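# Turn on the shaker holding four jars

## Task

Four jars already sit on the shaker; switch the shaker on (it is preset to a 20-second run).

## Robot and tools

Robot: two 6-joint arms, left_arm and right_arm, each with a two-finger gripper and a wrist camera. Joint order for every row and every per-arm list in results: waist, shoulder, elbow, wrist pitch, wrist yaw, wrist roll, then (in rows) the gripper opening. Stated joint ranges in rad: waist -2.618 to 3.054, shoulder 0.000 to 3.142, elbow 0.000 to 3.142, wrist pitch -1.571 to 1.571, wrist yaw -1.571 to 1.571, wrist roll -2.094 to 2.094; true ends may differ by up to 0.059 rad.

Frames: the scene frame has its origin at table-top height, halfway between the nominal arm bases, +z up, +x pointing out over the table, left_arm on +y. Calibrated bases: left_arm at (+0.011, +0.326, +0.028) m, quat_wxyz (+1.000, 0, 0, -0.012); right_arm at (-0.032, -0.341, +0.003) m, quat_wxyz (+1.000, 0, 0, +0.028). Hand positions, orientations and wrist-camera poses in results are in each arm's own base frame; fixed cameras and the table use the scene frame. Printed hand poses can be off by a few cm. end_effector_position is the point between the finger pads, about 1 cm short of the tips; fingers point along gripper +z and close along its y.

The row: one flat list of 14 numbers, all in [-1, 1], covering both arms even if only one moves: left_arm's 6 joint values and its opening, then right_arm's 6 and its opening. Joint values are offsets, not poses: they count from the "Joint targets" line as it stood when the action (or call) began, not from the previous row, so sending the same offset again moves further. Scale: 1.0 equals 2.224 rad for waist, shoulder, elbow and 8.485 rad for the three wrist joints. The opening is absolute: +1 fully open, -1 closed. To leave a gripper unchanged, resend its current command (0 means half open, not 'no change'). Sending 0 for all of an arm's joints re-commands its current targets.

execute_actions(actions, cameras): actions is a list of actions; each action is up to 15 rows, one per 1/30 s step, the last row repeating to fill 15 steps. An action asking any joint more than 0.059 rad outward beyond its range is rejected for both arms; a malformed first action voids the call. An empty actions list returns state plus all camera images. cameras: list of names, ["all"], or [].

move(target, speed, blend, opening_speed, grip_force, blocking, cameras): target is one 14-number row or a list of up to 15 rows, every row offset from the same starting Joint targets. All joints travel together, so hands follow curves; no collision avoidance. speed: rad/s of the joint with the longest way to go, 0.01 to 12.57, default 0.5; one value or one per target. blend: rad of corner rounding per intermediate target, 0 means stop at each. opening_speed: rate of the opening on the -1..+1 scale per second, at least 0.2. grip_force: newtons per finger pad, 10 to 50, per arm or shared; it persists, and low values close slowly. blocking=false returns after about 0.5 s while the move runs. The result adds a "move:" line: done, off_target (resting more than 0.035 rad from target), moving, held, or fault, plus limits=held if steps were withheld. Neither done nor off_target tells you about contact.

wait(seconds 0 to 10): holds last commands; a running move continues. stop(): brakes the current move (needs some room). zoom_image(camera, region [x0,y0,x1,y1] pixels, at most 504x504): closer look at a camera's latest image. finished_scene(scene): ends the scene irreversibly; the goal must persist without the robot.

Cameras: cam_high, cam_low, cam_over, cam_left_wrist, cam_right_wrist, each 672x504.

Result lines: Joint positions (rad, with gripper gap in m at the end, 0.093 fully open), Joint velocities ("within noise" when still), Joint targets (base for your next offsets), Joint torques (include the arm's weight; joints 1-3 wrap at ±28 N m), grip_measured (-1 closed to +1 open; pads meet near -0.94, about +0.0208 per mm of object width), Tool commands. "joint sent to its limit" means a joint was clipped to its end; "joint command not followed" means the clearance check altered targets. Per step, targets stay within 0.339 rad (big joints) or 2.2 rad (wrist) of measured angles, and a target more than 200 mm from the hand's measured place is scaled back, so big motions may need several actions. MOTOR HOT appears at 75 °C; at 90 °C the arm folds and idles; at 100 °C it goes limp. Stretching, holding loads or pushing against things heats motors.

Care: press the shaker's switch gently and slowly; a faster touch or a target set deep past contact pushes harder. Don't bump the jars off the shaker or let anything leave the table. Avoid hard hits on fixed things, contact between the arms, and strain on the wrist-camera cables (cable contact counts as touching). After a push, command targets back beyond the measured positions to release pressure. Loose objects may be nudged briefly by outside disturbances.

Each tool is called after "Emit:" by a JSON object that holds its "op" and its "data", one argument or row to a line.

## Session

Emit:
{"op": "execute_actions", "data": {
  "actions": []
}}

Scene clock: 0.00 s.
left_arm: end_effector_position=(+0.3876, +0.0355, +0.0804) grip_measured=+1.000 end_effector_quat_wxyz=(+0.549, -0.084, +0.830, +0.044) | right_arm: end_effector_position=(+0.3945, -0.0110, +0.0773) grip_measured=+1.000 end_effector_quat_wxyz=(+0.549, +0.031, +0.835, -0.030)
Joint positions: left_arm=[0.033 1.554 0.389 0.757 -0.135 -0.08 0.093] | right_arm=[0.013 1.588 0.404 0.775 0.096 0.023 0.093]
Joint velocities: within noise
Joint torques (N m): no reading
Heat: left arm: 42 °C; right arm: 44 °C.
Joint targets: left_arm=[0.033 1.547 0.398 0.768 -0.135 -0.079] | right_arm=[0.013 1.584 0.408 0.766 0.096 0.023]
Tool commands: left_gripper/opening=+1.0 right_gripper/opening=+1.0

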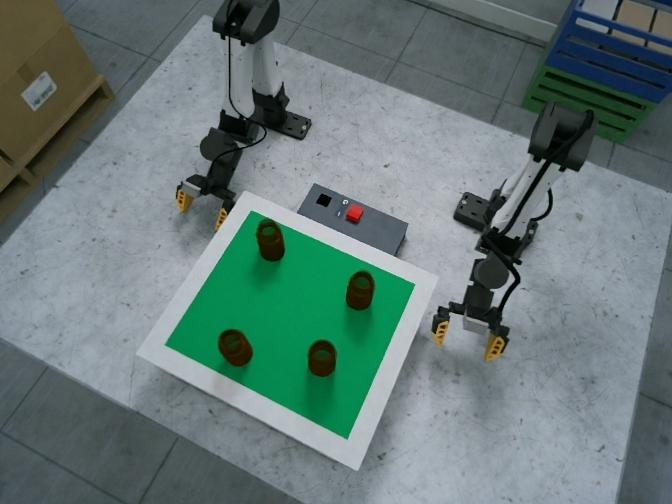

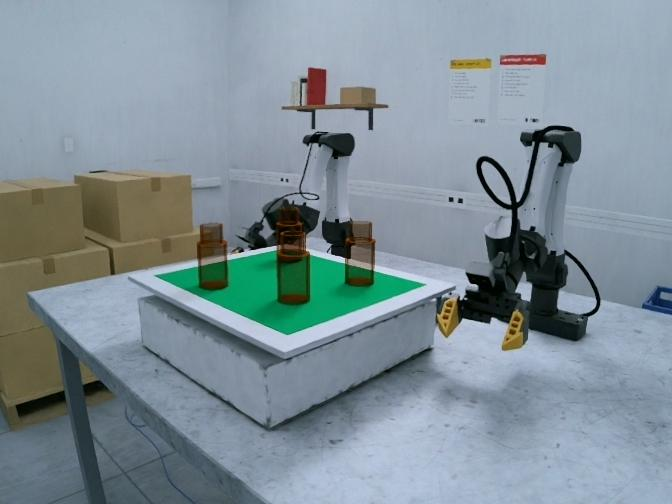

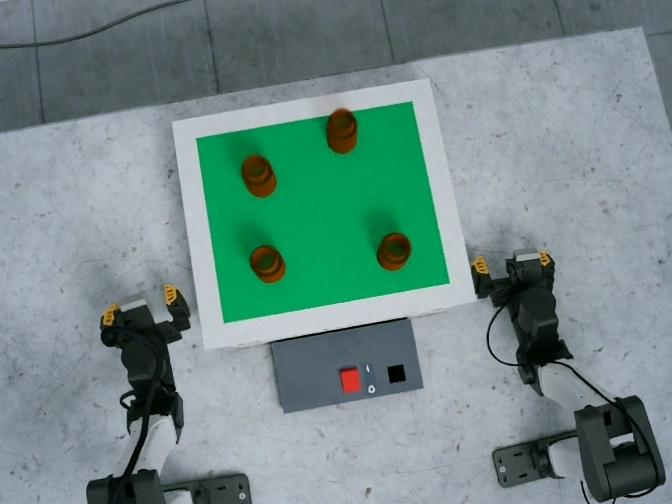

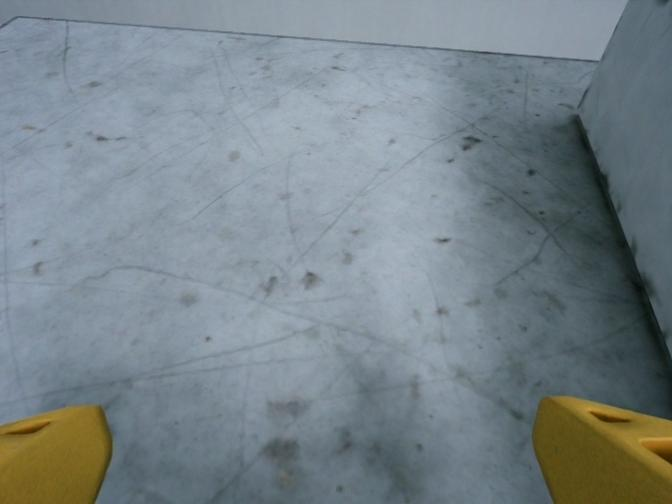

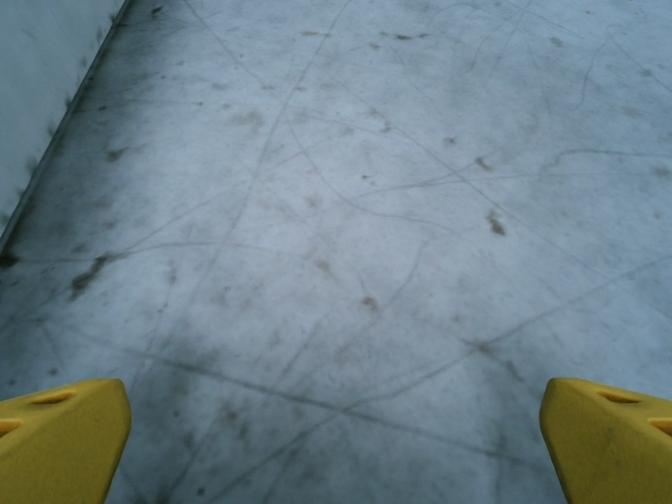

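Emit:
{"op": "zoom_image", "data": {
  "camera": "cam_over",
  "region": [260, 310, 440, 420]
}}

Emit:
{"op": "zoom_image", "data": {
  "camera": "cam_high",
  "region": [290, 170, 420, 270]
}}

Emit:
{"op": "zoom_image", "data": {
  "camera": "cam_over",
  "region": [160, 80, 480, 350]
}}

Scaled by 2.800 from the camera's 672x504 image, which has a finer 960x720 frame.

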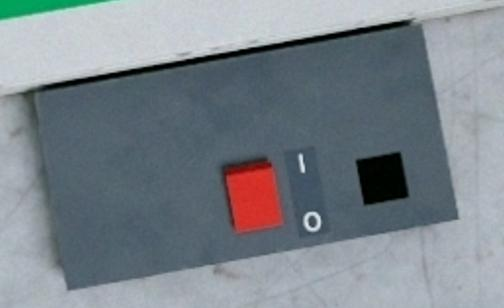

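Scaled by 3.877 from the camera's 672x504 image, which has a finer 960x720 frame.

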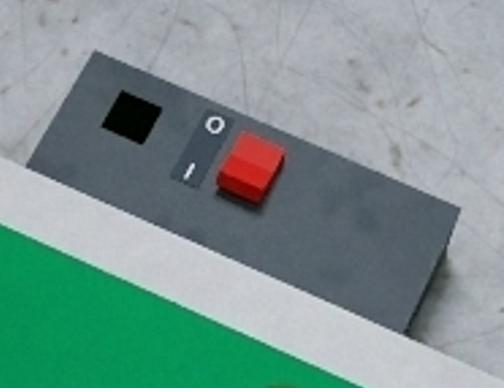

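Scaled by 1.575 from the camera's 672x504 image, which has a finer 960x720 frame.

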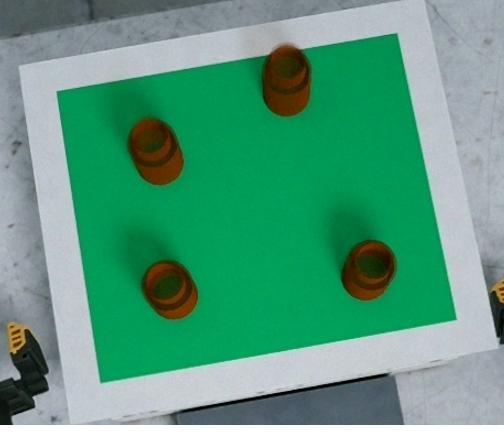

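Emit:
{"op": "move", "data": {
  "target": [
    [0.0674,-0.1124,0.5085,-0.2475,0.0159,0.0093,-1,-0.15,0,0,0,0,0,1],
    [-0.4811,-0.1124,0.5085,-0.2475,0.0159,0.0093,-1,-0.15,0,0,0,0,0,1],
    [-0.4811,0.0081,0.4469,-0.1998,0.0159,0.0093,-1,-0.15,0,0,0,0,0,1]
  ],
  "speed": 1.0,
  "blend": 0.08,
  "cameras": ["all"]
}}

Scene clock: 27.20 s.
left_arm: end_effector_position=(+0.1934, -0.3219, +0.1769) grip_measured=-0.980 end_effector_quat_wxyz=(+0.197, +0.477, +0.850, -0.109) | right_arm: end_effector_position=(+0.3700, -0.1376, +0.0773) grip_measured=+1.000 end_effector_quat_wxyz=(+0.537, +0.166, +0.819, -0.120)
Joint positions: left_arm=[-1.034 1.562 1.391 -0.946 -0.008 -0.01 0] | right_arm=[-0.315 1.588 0.404 0.775 0.096 0.023 0.093]
Joint torques (N m): left_arm=[-0.4 -6.8 7.17 1.49 0.02 0.01] | right_arm=[-0.53 -6.02 5.85 1.93 0.04 0.11]
Heat: left arm: 45 °C; right arm: 47 °C.
Joint targets: left_arm=[-1.037 1.565 1.392 -0.927 0.000 0.000] | right_arm=[-0.321 1.584 0.408 0.766 0.096 0.023]
move: done

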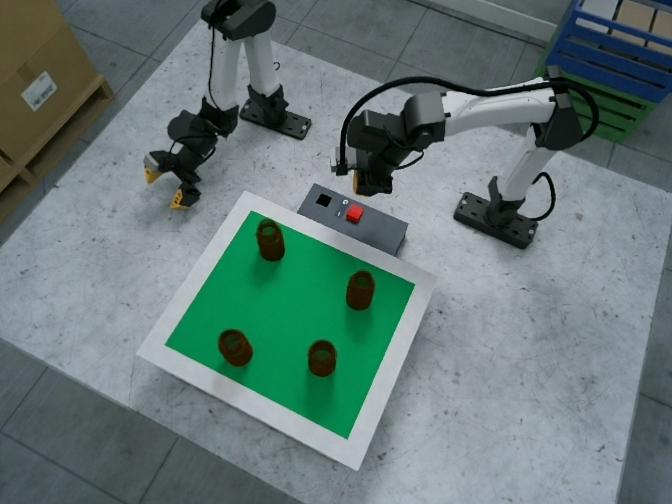

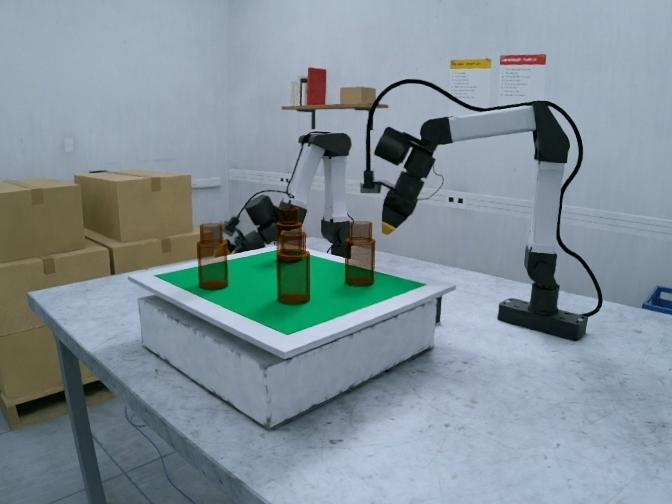

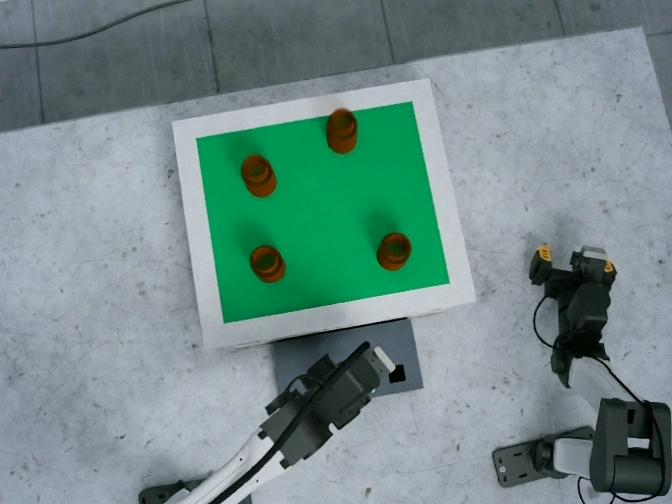

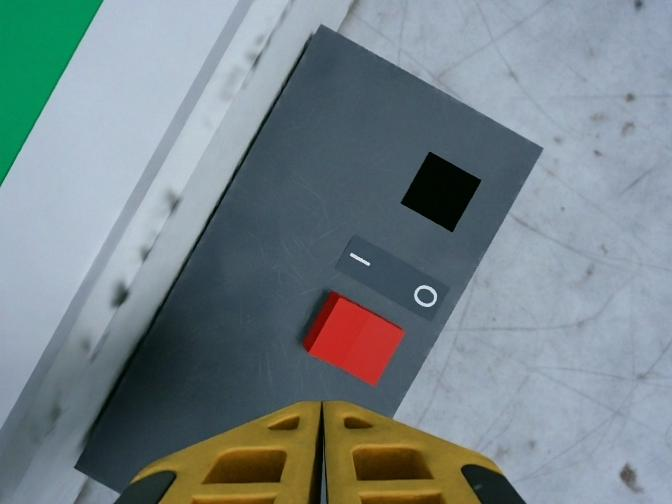

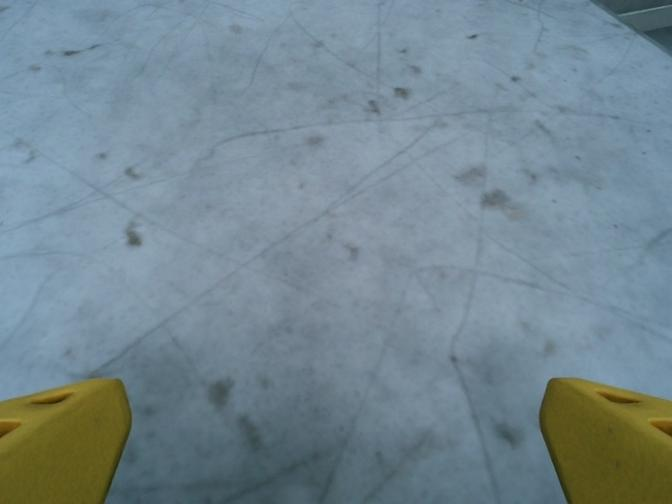

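Emit:
{"op": "move", "data": {
  "target": [0,0.004,-0.0944,0.0258,0,0,-1,0,0,0,0,0,0,1],
  "cameras": ["all"]
}}

Emit:
{"op": "zoom_image", "data": {
  "camera": "cam_high",
  "region": [290, 130, 450, 250]
}}

Scene clock: 33.40 s.
left_arm: end_effector_position=(+0.1937, -0.3224, +0.1263) grip_measured=-0.980 end_effector_quat_wxyz=(+0.201, +0.476, +0.849, -0.111) | right_arm: end_effector_position=(+0.3700, -0.1376, +0.0773) grip_measured=+1.000 end_effector_quat_wxyz=(+0.537, +0.166, +0.819, -0.120)
Joint positions: left_arm=[-1.034 1.562 1.186 -0.73 -0.008 -0.01 0] | right_arm=[-0.315 1.588 0.404 0.775 0.096 0.023 0.093]
Joint torques (N m): left_arm=[-0.39 -5.96 6.74 1.56 0.02 0.01] | right_arm=[-0.51 -6.02 5.81 1.93 0.04 0.11]
Heat: left arm: 45 °C; right arm: 48 °C.
Joint targets: left_arm=[-1.037 1.574 1.182 -0.709 0.000 0.000] | right_arm=[-0.321 1.584 0.408 0.766 0.096 0.023]
move: done

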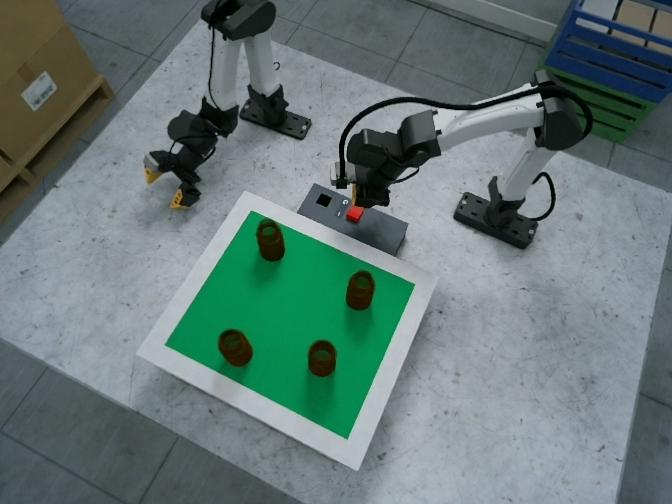

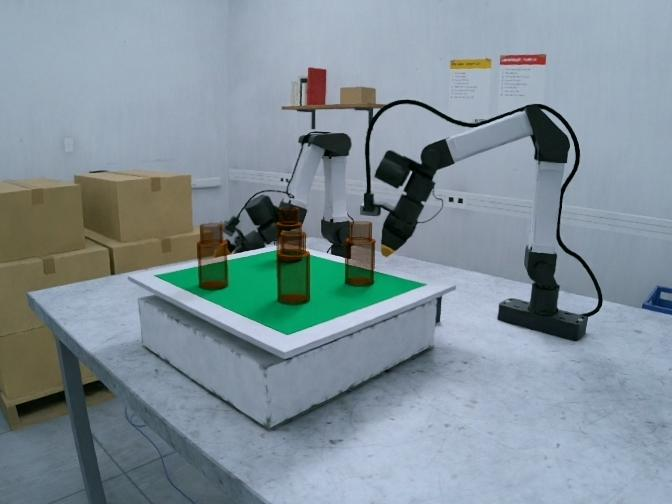

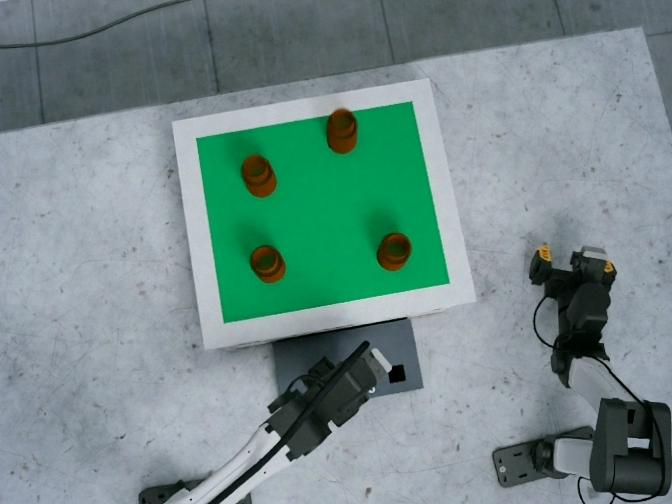

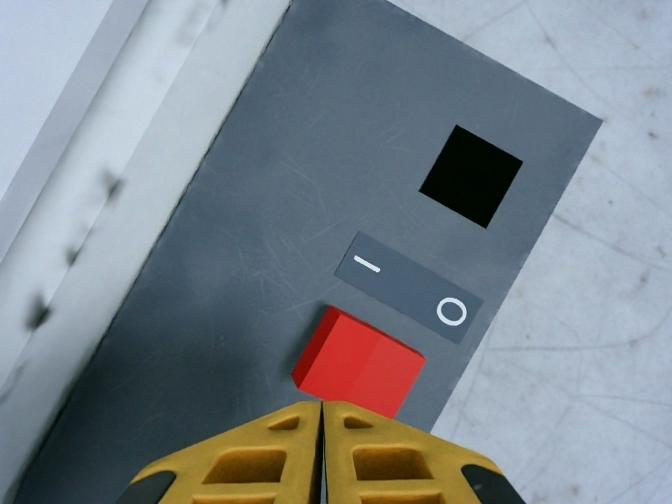

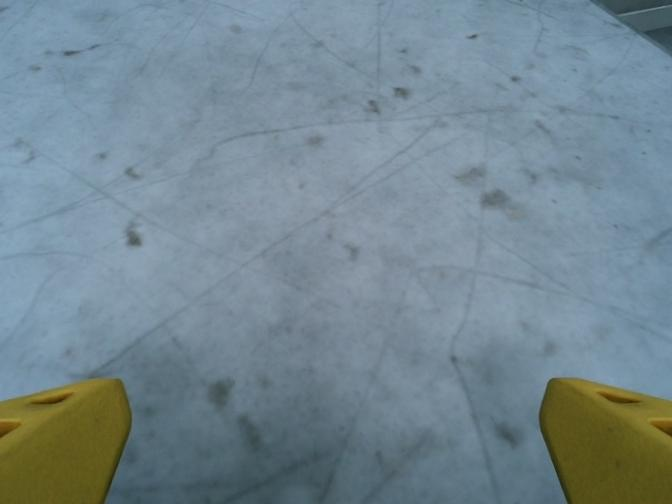

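Scaled by 3.150 from the camera's 672x504 image, which has a finer 960x720 frame.

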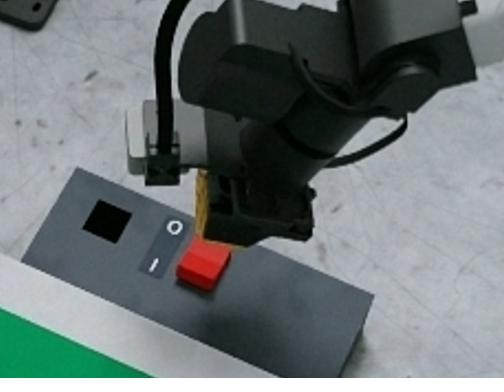

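Emit:
{"op": "move", "data": {
  "target": [0,0.0108,-0.0436,0.0144,0,0,-1,0,0,0,0,0,0,1],
  "speed": 0.3,
  "cameras": ["cam_left_wrist","cam_high"]
}}

Emit:
{"op": "zoom_image", "data": {
  "camera": "cam_high",
  "region": [310, 170, 410, 245]
}}

Scene clock: 40.80 s.
left_arm: end_effector_position=(+0.1940, -0.3230, +0.0971) grip_measured=-0.980 end_effector_quat_wxyz=(+0.202, +0.476, +0.849, -0.112) | right_arm: end_effector_position=(+0.3700, -0.1376, +0.0773) grip_measured=+1.000 end_effector_quat_wxyz=(+0.537, +0.166, +0.819, -0.120)
Joint positions: left_arm=[-1.034 1.585 1.089 -0.609 -0.008 -0.01 0] | right_arm=[-0.315 1.588 0.404 0.775 0.096 0.023 0.093]
Joint torques (N m): left_arm=[-0.39 -5.93 6.56 1.54 0.02 0.01] | right_arm=[-0.5 -5.98 5.81 1.94 0.05 0.11]
Heat: left arm: 45 °C; right arm: 48 °C.
Joint targets: left_arm=[-1.037 1.598 1.085 -0.586 0.000 0.000] | right_arm=[-0.321 1.584 0.408 0.766 0.096 0.023]
move: done
Images, in order (width x height): cam_high 672x504, cam_left_wrist 672x504.

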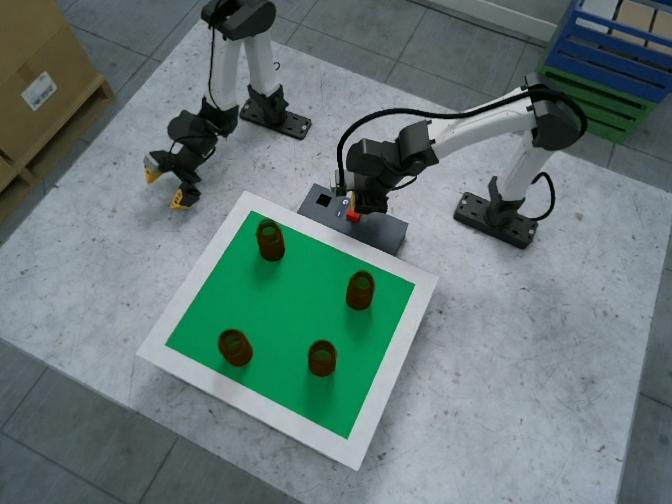

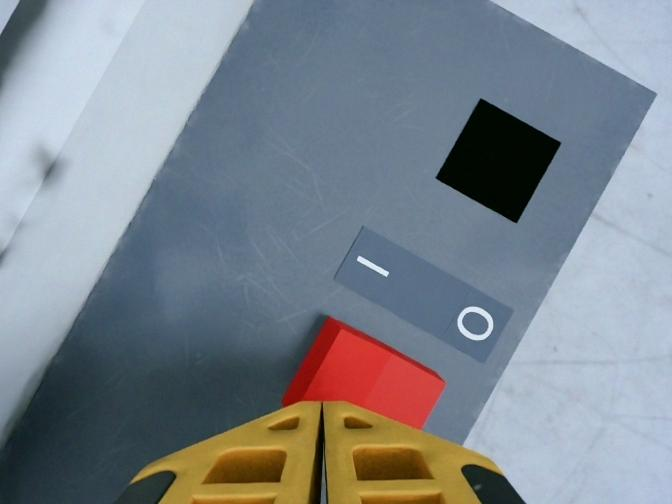

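Scaled by 5.040 from the camera's 672x504 image, which has a finer 960x720 frame.

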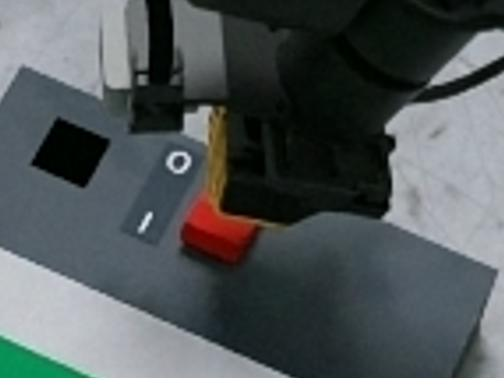

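Emit:
{"op": "move", "data": {
  "target": [0,0.0157,-0.0346,0.0131,0,0,-1,0,0,0,0,0,0,1],
  "speed": 0.12,
  "cameras": ["cam_left_wrist","cam_high"]
}}

Emit:
{"op": "zoom_image", "data": {
  "camera": "cam_high",
  "region": [310, 170, 410, 245]
}}

Scene clock: 45.10 s.
left_arm: end_effector_position=(+0.1942, -0.3234, +0.0708) grip_measured=-0.980 end_effector_quat_wxyz=(+0.202, +0.476, +0.849, -0.112) | right_arm: end_effector_position=(+0.3700, -0.1376, +0.0773) grip_measured=+1.000 end_effector_quat_wxyz=(+0.537, +0.166, +0.819, -0.120)
Joint positions: left_arm=[-1.034 1.618 1.013 -0.499 -0.008 -0.01 0] | right_arm=[-0.315 1.588 0.404 0.775 0.096 0.023 0.093]
Joint torques (N m): left_arm=[-0.39 -5.87 6.23 1.54 0.02 0.01] | right_arm=[-0.47 -6.01 5.79 1.93 0.04 0.11]
Heat: left arm: 45 °C; right arm: 48 °C.
Joint targets: left_arm=[-1.037 1.633 1.008 -0.475 0.000 0.000] | right_arm=[-0.321 1.584 0.408 0.766 0.096 0.023]
move: done
Images, in order (width x height): cam_high 672x504, cam_left_wrist 672x504.

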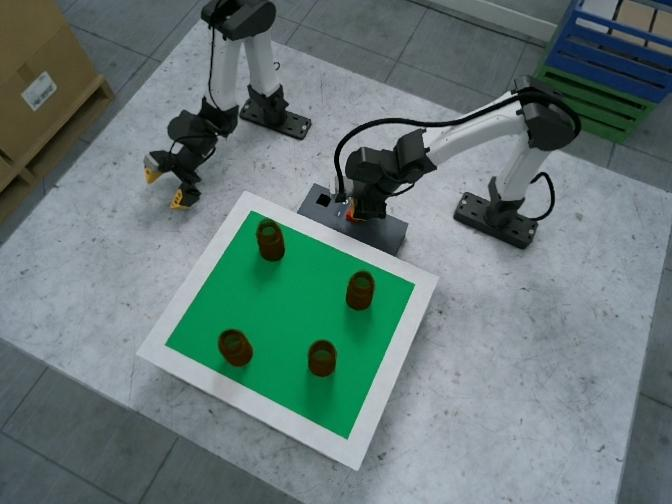

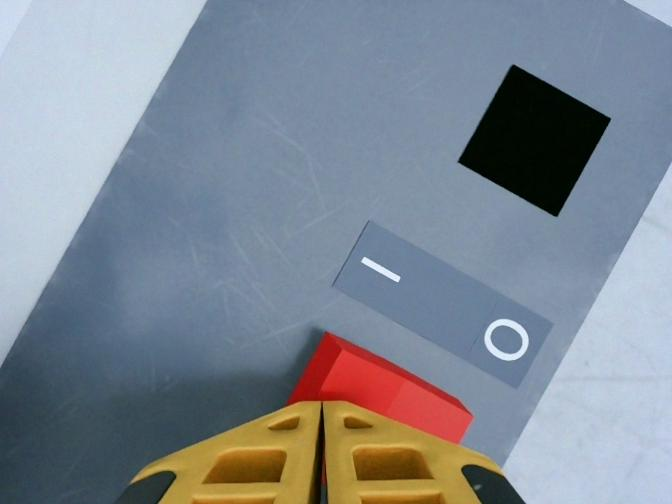

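Scaled by 5.040 from the camera's 672x504 image, which has a finer 960x720 frame.

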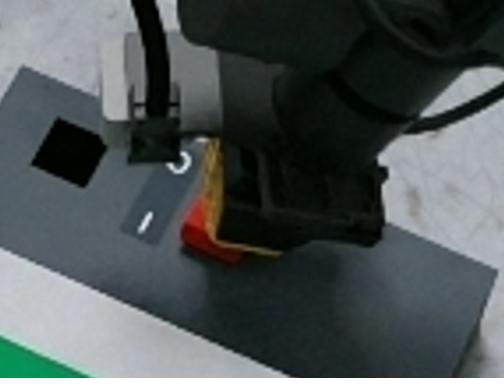

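Emit:
{"op": "move", "data": {
  "target": [0,0.0189,-0.0283,0.0124,0,0,-1,0,0,0,0,0,0,1],
  "speed": 0.1,
  "cameras": ["cam_left_wrist","cam_high"]
}}

Emit:
{"op": "zoom_image", "data": {
  "camera": "cam_high",
  "region": [310, 170, 410, 245]
}}

Scene clock: 49.33 s.
left_arm: end_effector_position=(+0.1976, -0.3265, +0.0622) grip_measured=-0.980 end_effector_quat_wxyz=(+0.216, +0.473, +0.846, -0.115) | right_arm: end_effector_position=(+0.3700, -0.1376, +0.0773) grip_measured=+1.000 end_effector_quat_wxyz=(+0.537, +0.166, +0.819, -0.120)
Joint positions: left_arm=[-1.034 1.63 0.976 -0.423 -0.016 -0.01 0] | right_arm=[-0.315 1.588 0.404 0.775 0.096 0.023 0.093]
Joint torques (N m): left_arm=[-0.39 -3.06 3.7 1.94 0.09 0.01] | right_arm=[-0.5 -6.04 5.81 1.93 0.04 0.11]
Heat: left arm: 45 °C; right arm: 49 °C.
Joint targets: left_arm=[-1.037 1.675 0.946 -0.370 0.000 0.000] | right_arm=[-0.321 1.584 0.408 0.766 0.096 0.023]
move: off_target (left_arm); left_arm: the wrist pitch is farthest, 0.053 rad from its target
Images, in order (width x height): cam_high 672x504, cam_left_wrist 672x504.

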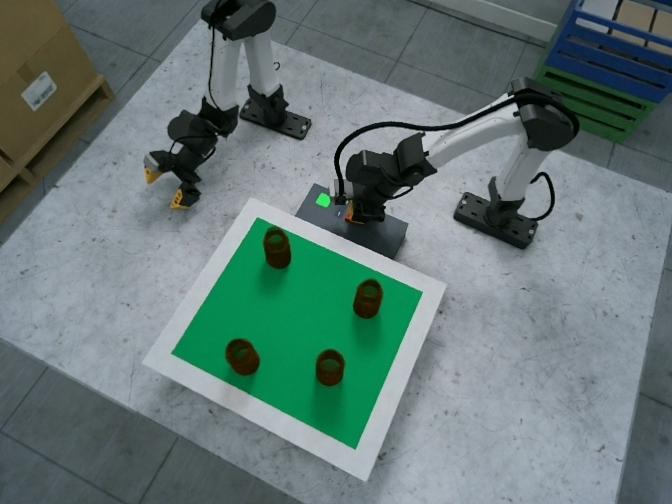

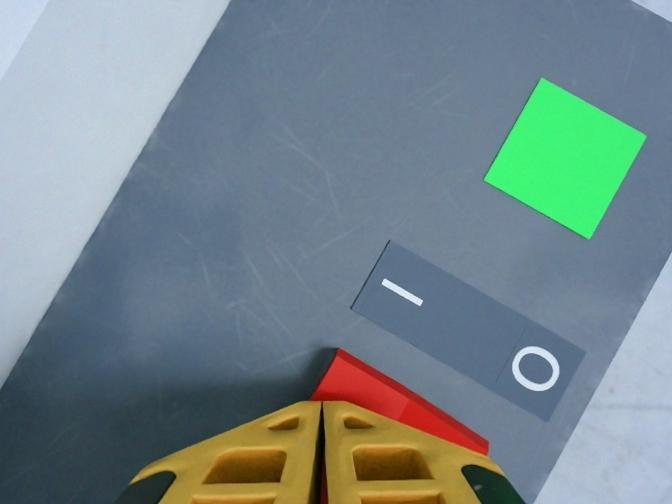

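Scaled by 5.040 from the camera's 672x504 image, which has a finer 960x720 frame.

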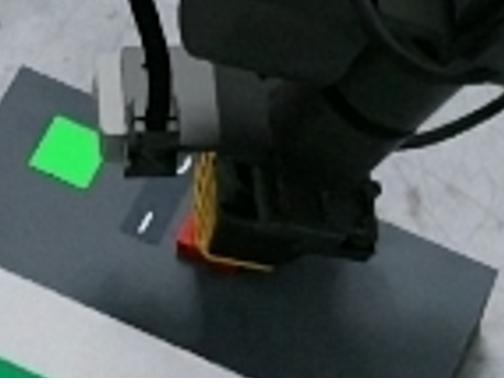

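Emit:
{"op": "move", "data": {
  "target": [
    [0,-0.0346,0.0625,-0.0255,0,0,-1,0,0,0,0,0,0,1],
    [0,-0.0495,0.2005,-0.0656,0,0,-1,0,0,0,0,0,0,1]
  ],
  "speed": 0.4,
  "blend": 0.05,
  "cameras": ["cam_over","cam_high","cam_low"]
}}

Scene clock: 53.17 s.
left_arm: end_effector_position=(+0.1952, -0.3233, +0.1594) grip_measured=-0.980 end_effector_quat_wxyz=(+0.185, +0.478, +0.853, -0.099) | right_arm: end_effector_position=(+0.3700, -0.1376, +0.0773) grip_measured=+1.000 end_effector_quat_wxyz=(+0.537, +0.166, +0.819, -0.120)
Joint positions: left_arm=[-1.034 1.594 1.366 -0.921 -0.013 -0.01 0] | right_arm=[-0.315 1.588 0.404 0.775 0.096 0.023 0.093]
Joint torques (N m): left_arm=[-0.39 -10.13 9.48 1.18 0.07 0.01] | right_arm=[-0.49 -6.02 5.82 1.93 0.05 0.11]
Heat: left arm: 45 °C; right arm: 49 °C.
Joint targets: left_arm=[-1.037 1.565 1.391 -0.927 0.000 0.000] | right_arm=[-0.321 1.584 0.408 0.766 0.096 0.023]
move: done
Images, in order (width x height): cam_high 672x504, cam_low 672x504, cam_over 672x504.

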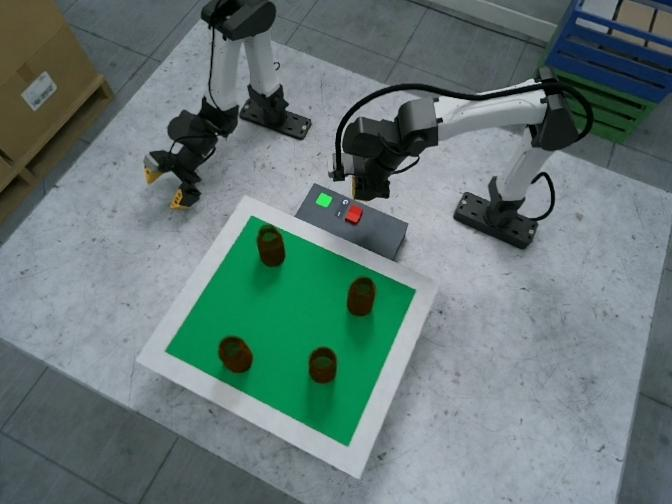

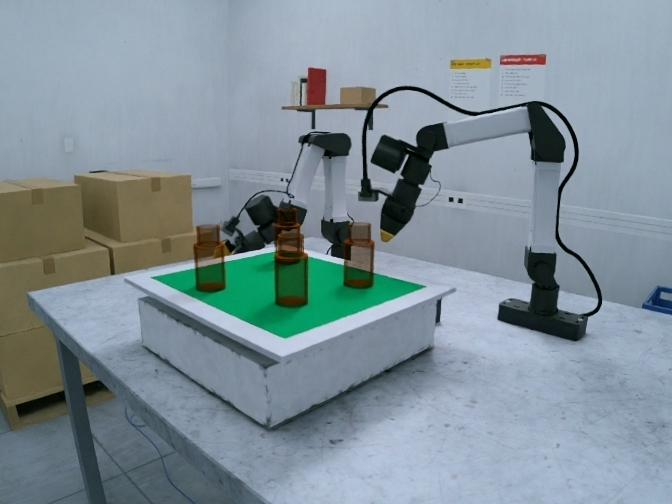

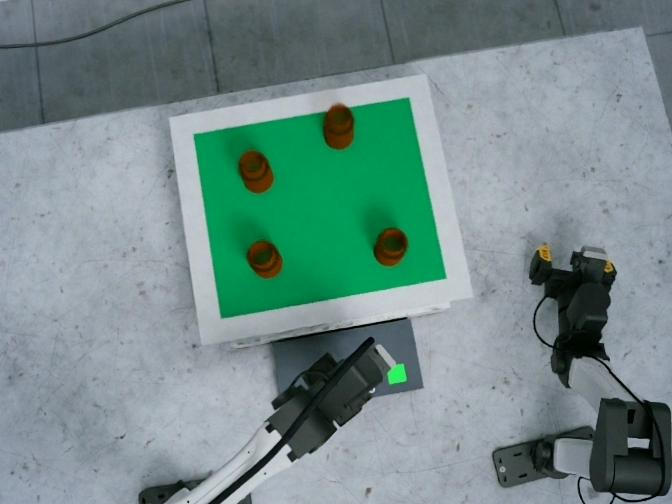

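Emit:
{"op": "wait", "data": {
  "seconds": 7,
  "cameras": ["cam_over"]
}}

Emit:
{"op": "wait", "data": {
  "seconds": 9,
  "cameras": ["cam_over","cam_high","cam_low"]
}}

Scene clock: 61.17 s.
left_arm: end_effector_position=(+0.1952, -0.3233, +0.1594) grip_measured=-0.980 end_effector_quat_wxyz=(+0.185, +0.478, +0.853, -0.099) | right_arm: end_effector_position=(+0.3700, -0.1376, +0.0773) grip_measured=+1.000 end_effector_quat_wxyz=(+0.537, +0.166, +0.819, -0.120)
Joint positions: left_arm=[-1.034 1.594 1.366 -0.921 -0.013 -0.01 0] | right_arm=[-0.315 1.588 0.404 0.775 0.096 0.023 0.093]
Joint torques (N m): left_arm=[-0.38 -10.13 9.48 1.18 0.07 0.01] | right_arm=[-0.53 -6.01 5.81 1.93 0.04 0.11]
Heat: left arm: 46 °C; right arm: 49 °C.
Joint targets: left_arm=[-1.037 1.565 1.391 -0.927 0.000 0.000] | right_arm=[-0.321 1.584 0.408 0.766 0.096 0.023]
Tool commands: left_gripper/opening=-1.0 right_gripper/opening=+1.0
wait: 7.00 s; at rest from the start
Images, in order (width x height): cam_over 672x504.

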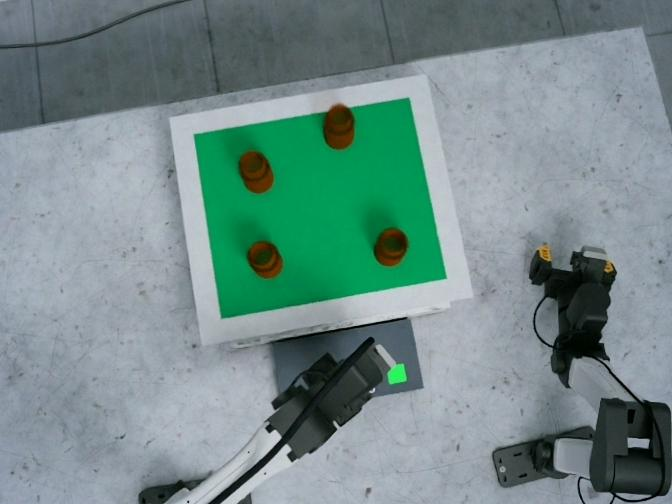

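Scene clock: 70.17 s.
left_arm: end_effector_position=(+0.1952, -0.3233, +0.1594) grip_measured=-0.980 end_effector_quat_wxyz=(+0.185, +0.478, +0.853, -0.099) | right_arm: end_effector_position=(+0.3700, -0.1376, +0.0773) grip_measured=+1.000 end_effector_quat_wxyz=(+0.537, +0.166, +0.819, -0.120)
Joint positions: left_arm=[-1.034 1.594 1.366 -0.921 -0.013 -0.01 0] | right_arm=[-0.315 1.588 0.404 0.775 0.096 0.023 0.093]
Joint torques (N m): left_arm=[-0.39 -10.13 9.48 1.18 0.07 0.01] | right_arm=[-0.5 -5.98 5.81 1.93 0.04 0.13]
Heat: left arm: 47 °C; right arm: 49 °C.
Joint targets: left_arm=[-1.037 1.565 1.391 -0.927 0.000 0.000] | right_arm=[-0.321 1.584 0.408 0.766 0.096 0.023]
Tool commands: left_gripper/opening=-1.0 right_gripper/opening=+1.0
wait: 9.00 s; at rest by 0.17 s
Images, in order (width x height): cam_high 672x504, cam_low 672x504, cam_over 672x504.

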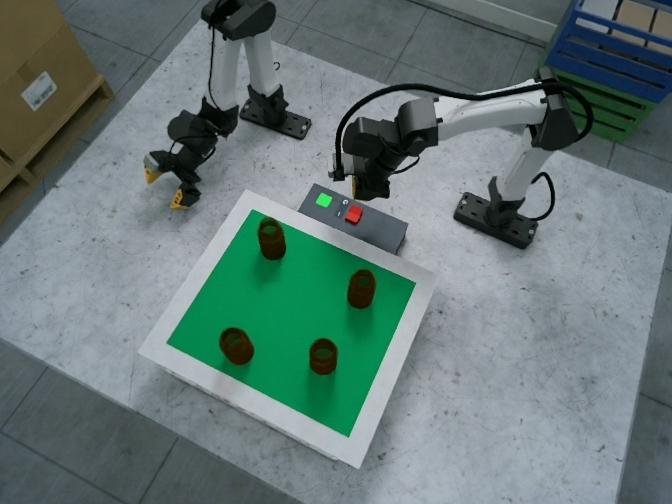

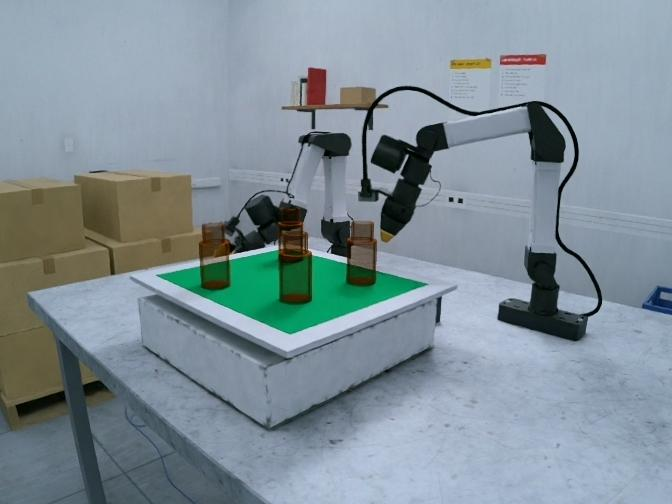

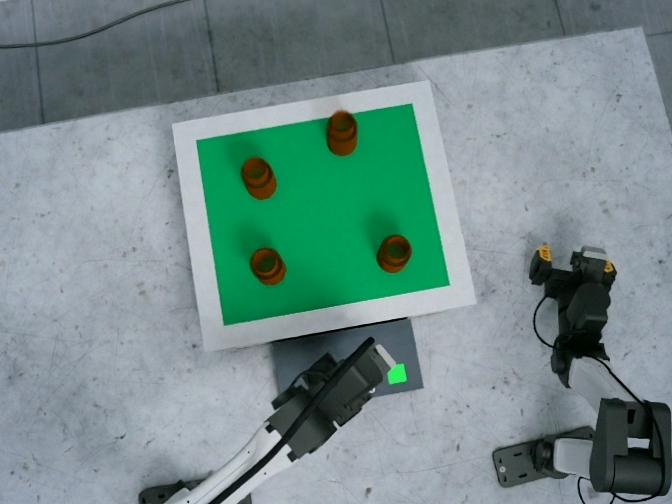

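Emit:
{"op": "wait", "data": {
  "seconds": 2,
  "cameras": ["cam_over","cam_high"]
}}

Scene clock: 73.97 s.
left_arm: end_effector_position=(+0.1952, -0.3233, +0.1594) grip_measured=-0.980 end_effector_quat_wxyz=(+0.185, +0.478, +0.853, -0.099) | right_arm: end_effector_position=(+0.3700, -0.1376, +0.0773) grip_measured=+1.000 end_effector_quat_wxyz=(+0.537, +0.166, +0.819, -0.120)
Joint positions: left_arm=[-1.034 1.594 1.366 -0.921 -0.013 -0.01 0] | right_arm=[-0.315 1.588 0.404 0.775 0.096 0.023 0.093]
Joint torques (N m): left_arm=[-0.39 -10.13 9.48 1.18 0.07 0.01] | right_arm=[-0.51 -6 5.81 1.93 0.05 0.12]
Heat: left arm: 48 °C; right arm: 49 °C.
Joint targets: left_arm=[-1.037 1.565 1.391 -0.927 0.000 0.000] | right_arm=[-0.321 1.584 0.408 0.766 0.096 0.023]
Tool commands: left_gripper/opening=-1.0 right_gripper/opening=+1.0
wait: 2.00 s; at rest from the start
Images, in order (width x height): cam_high 672x504, cam_over 672x504.

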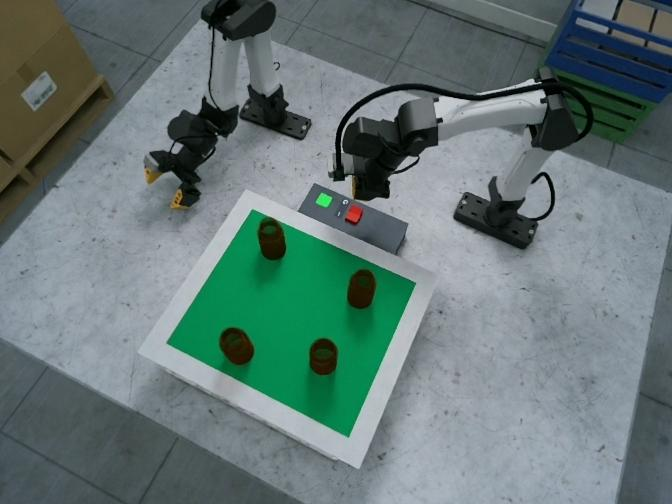

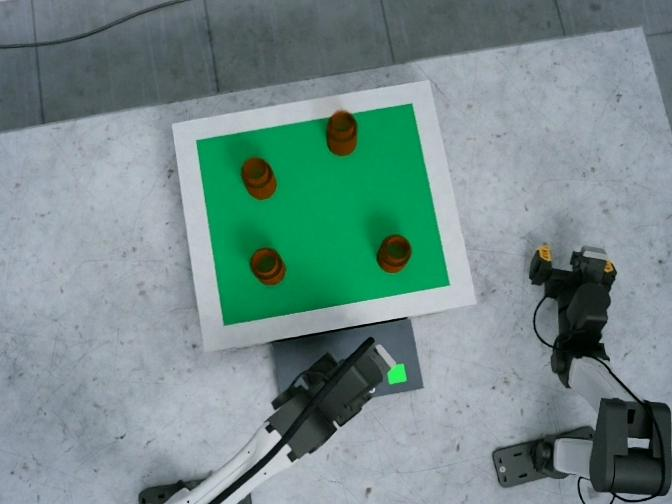

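Emit:
{"op": "finished_scene", "data": {
  "scene": 1
}}

The scene is finished: the task was done.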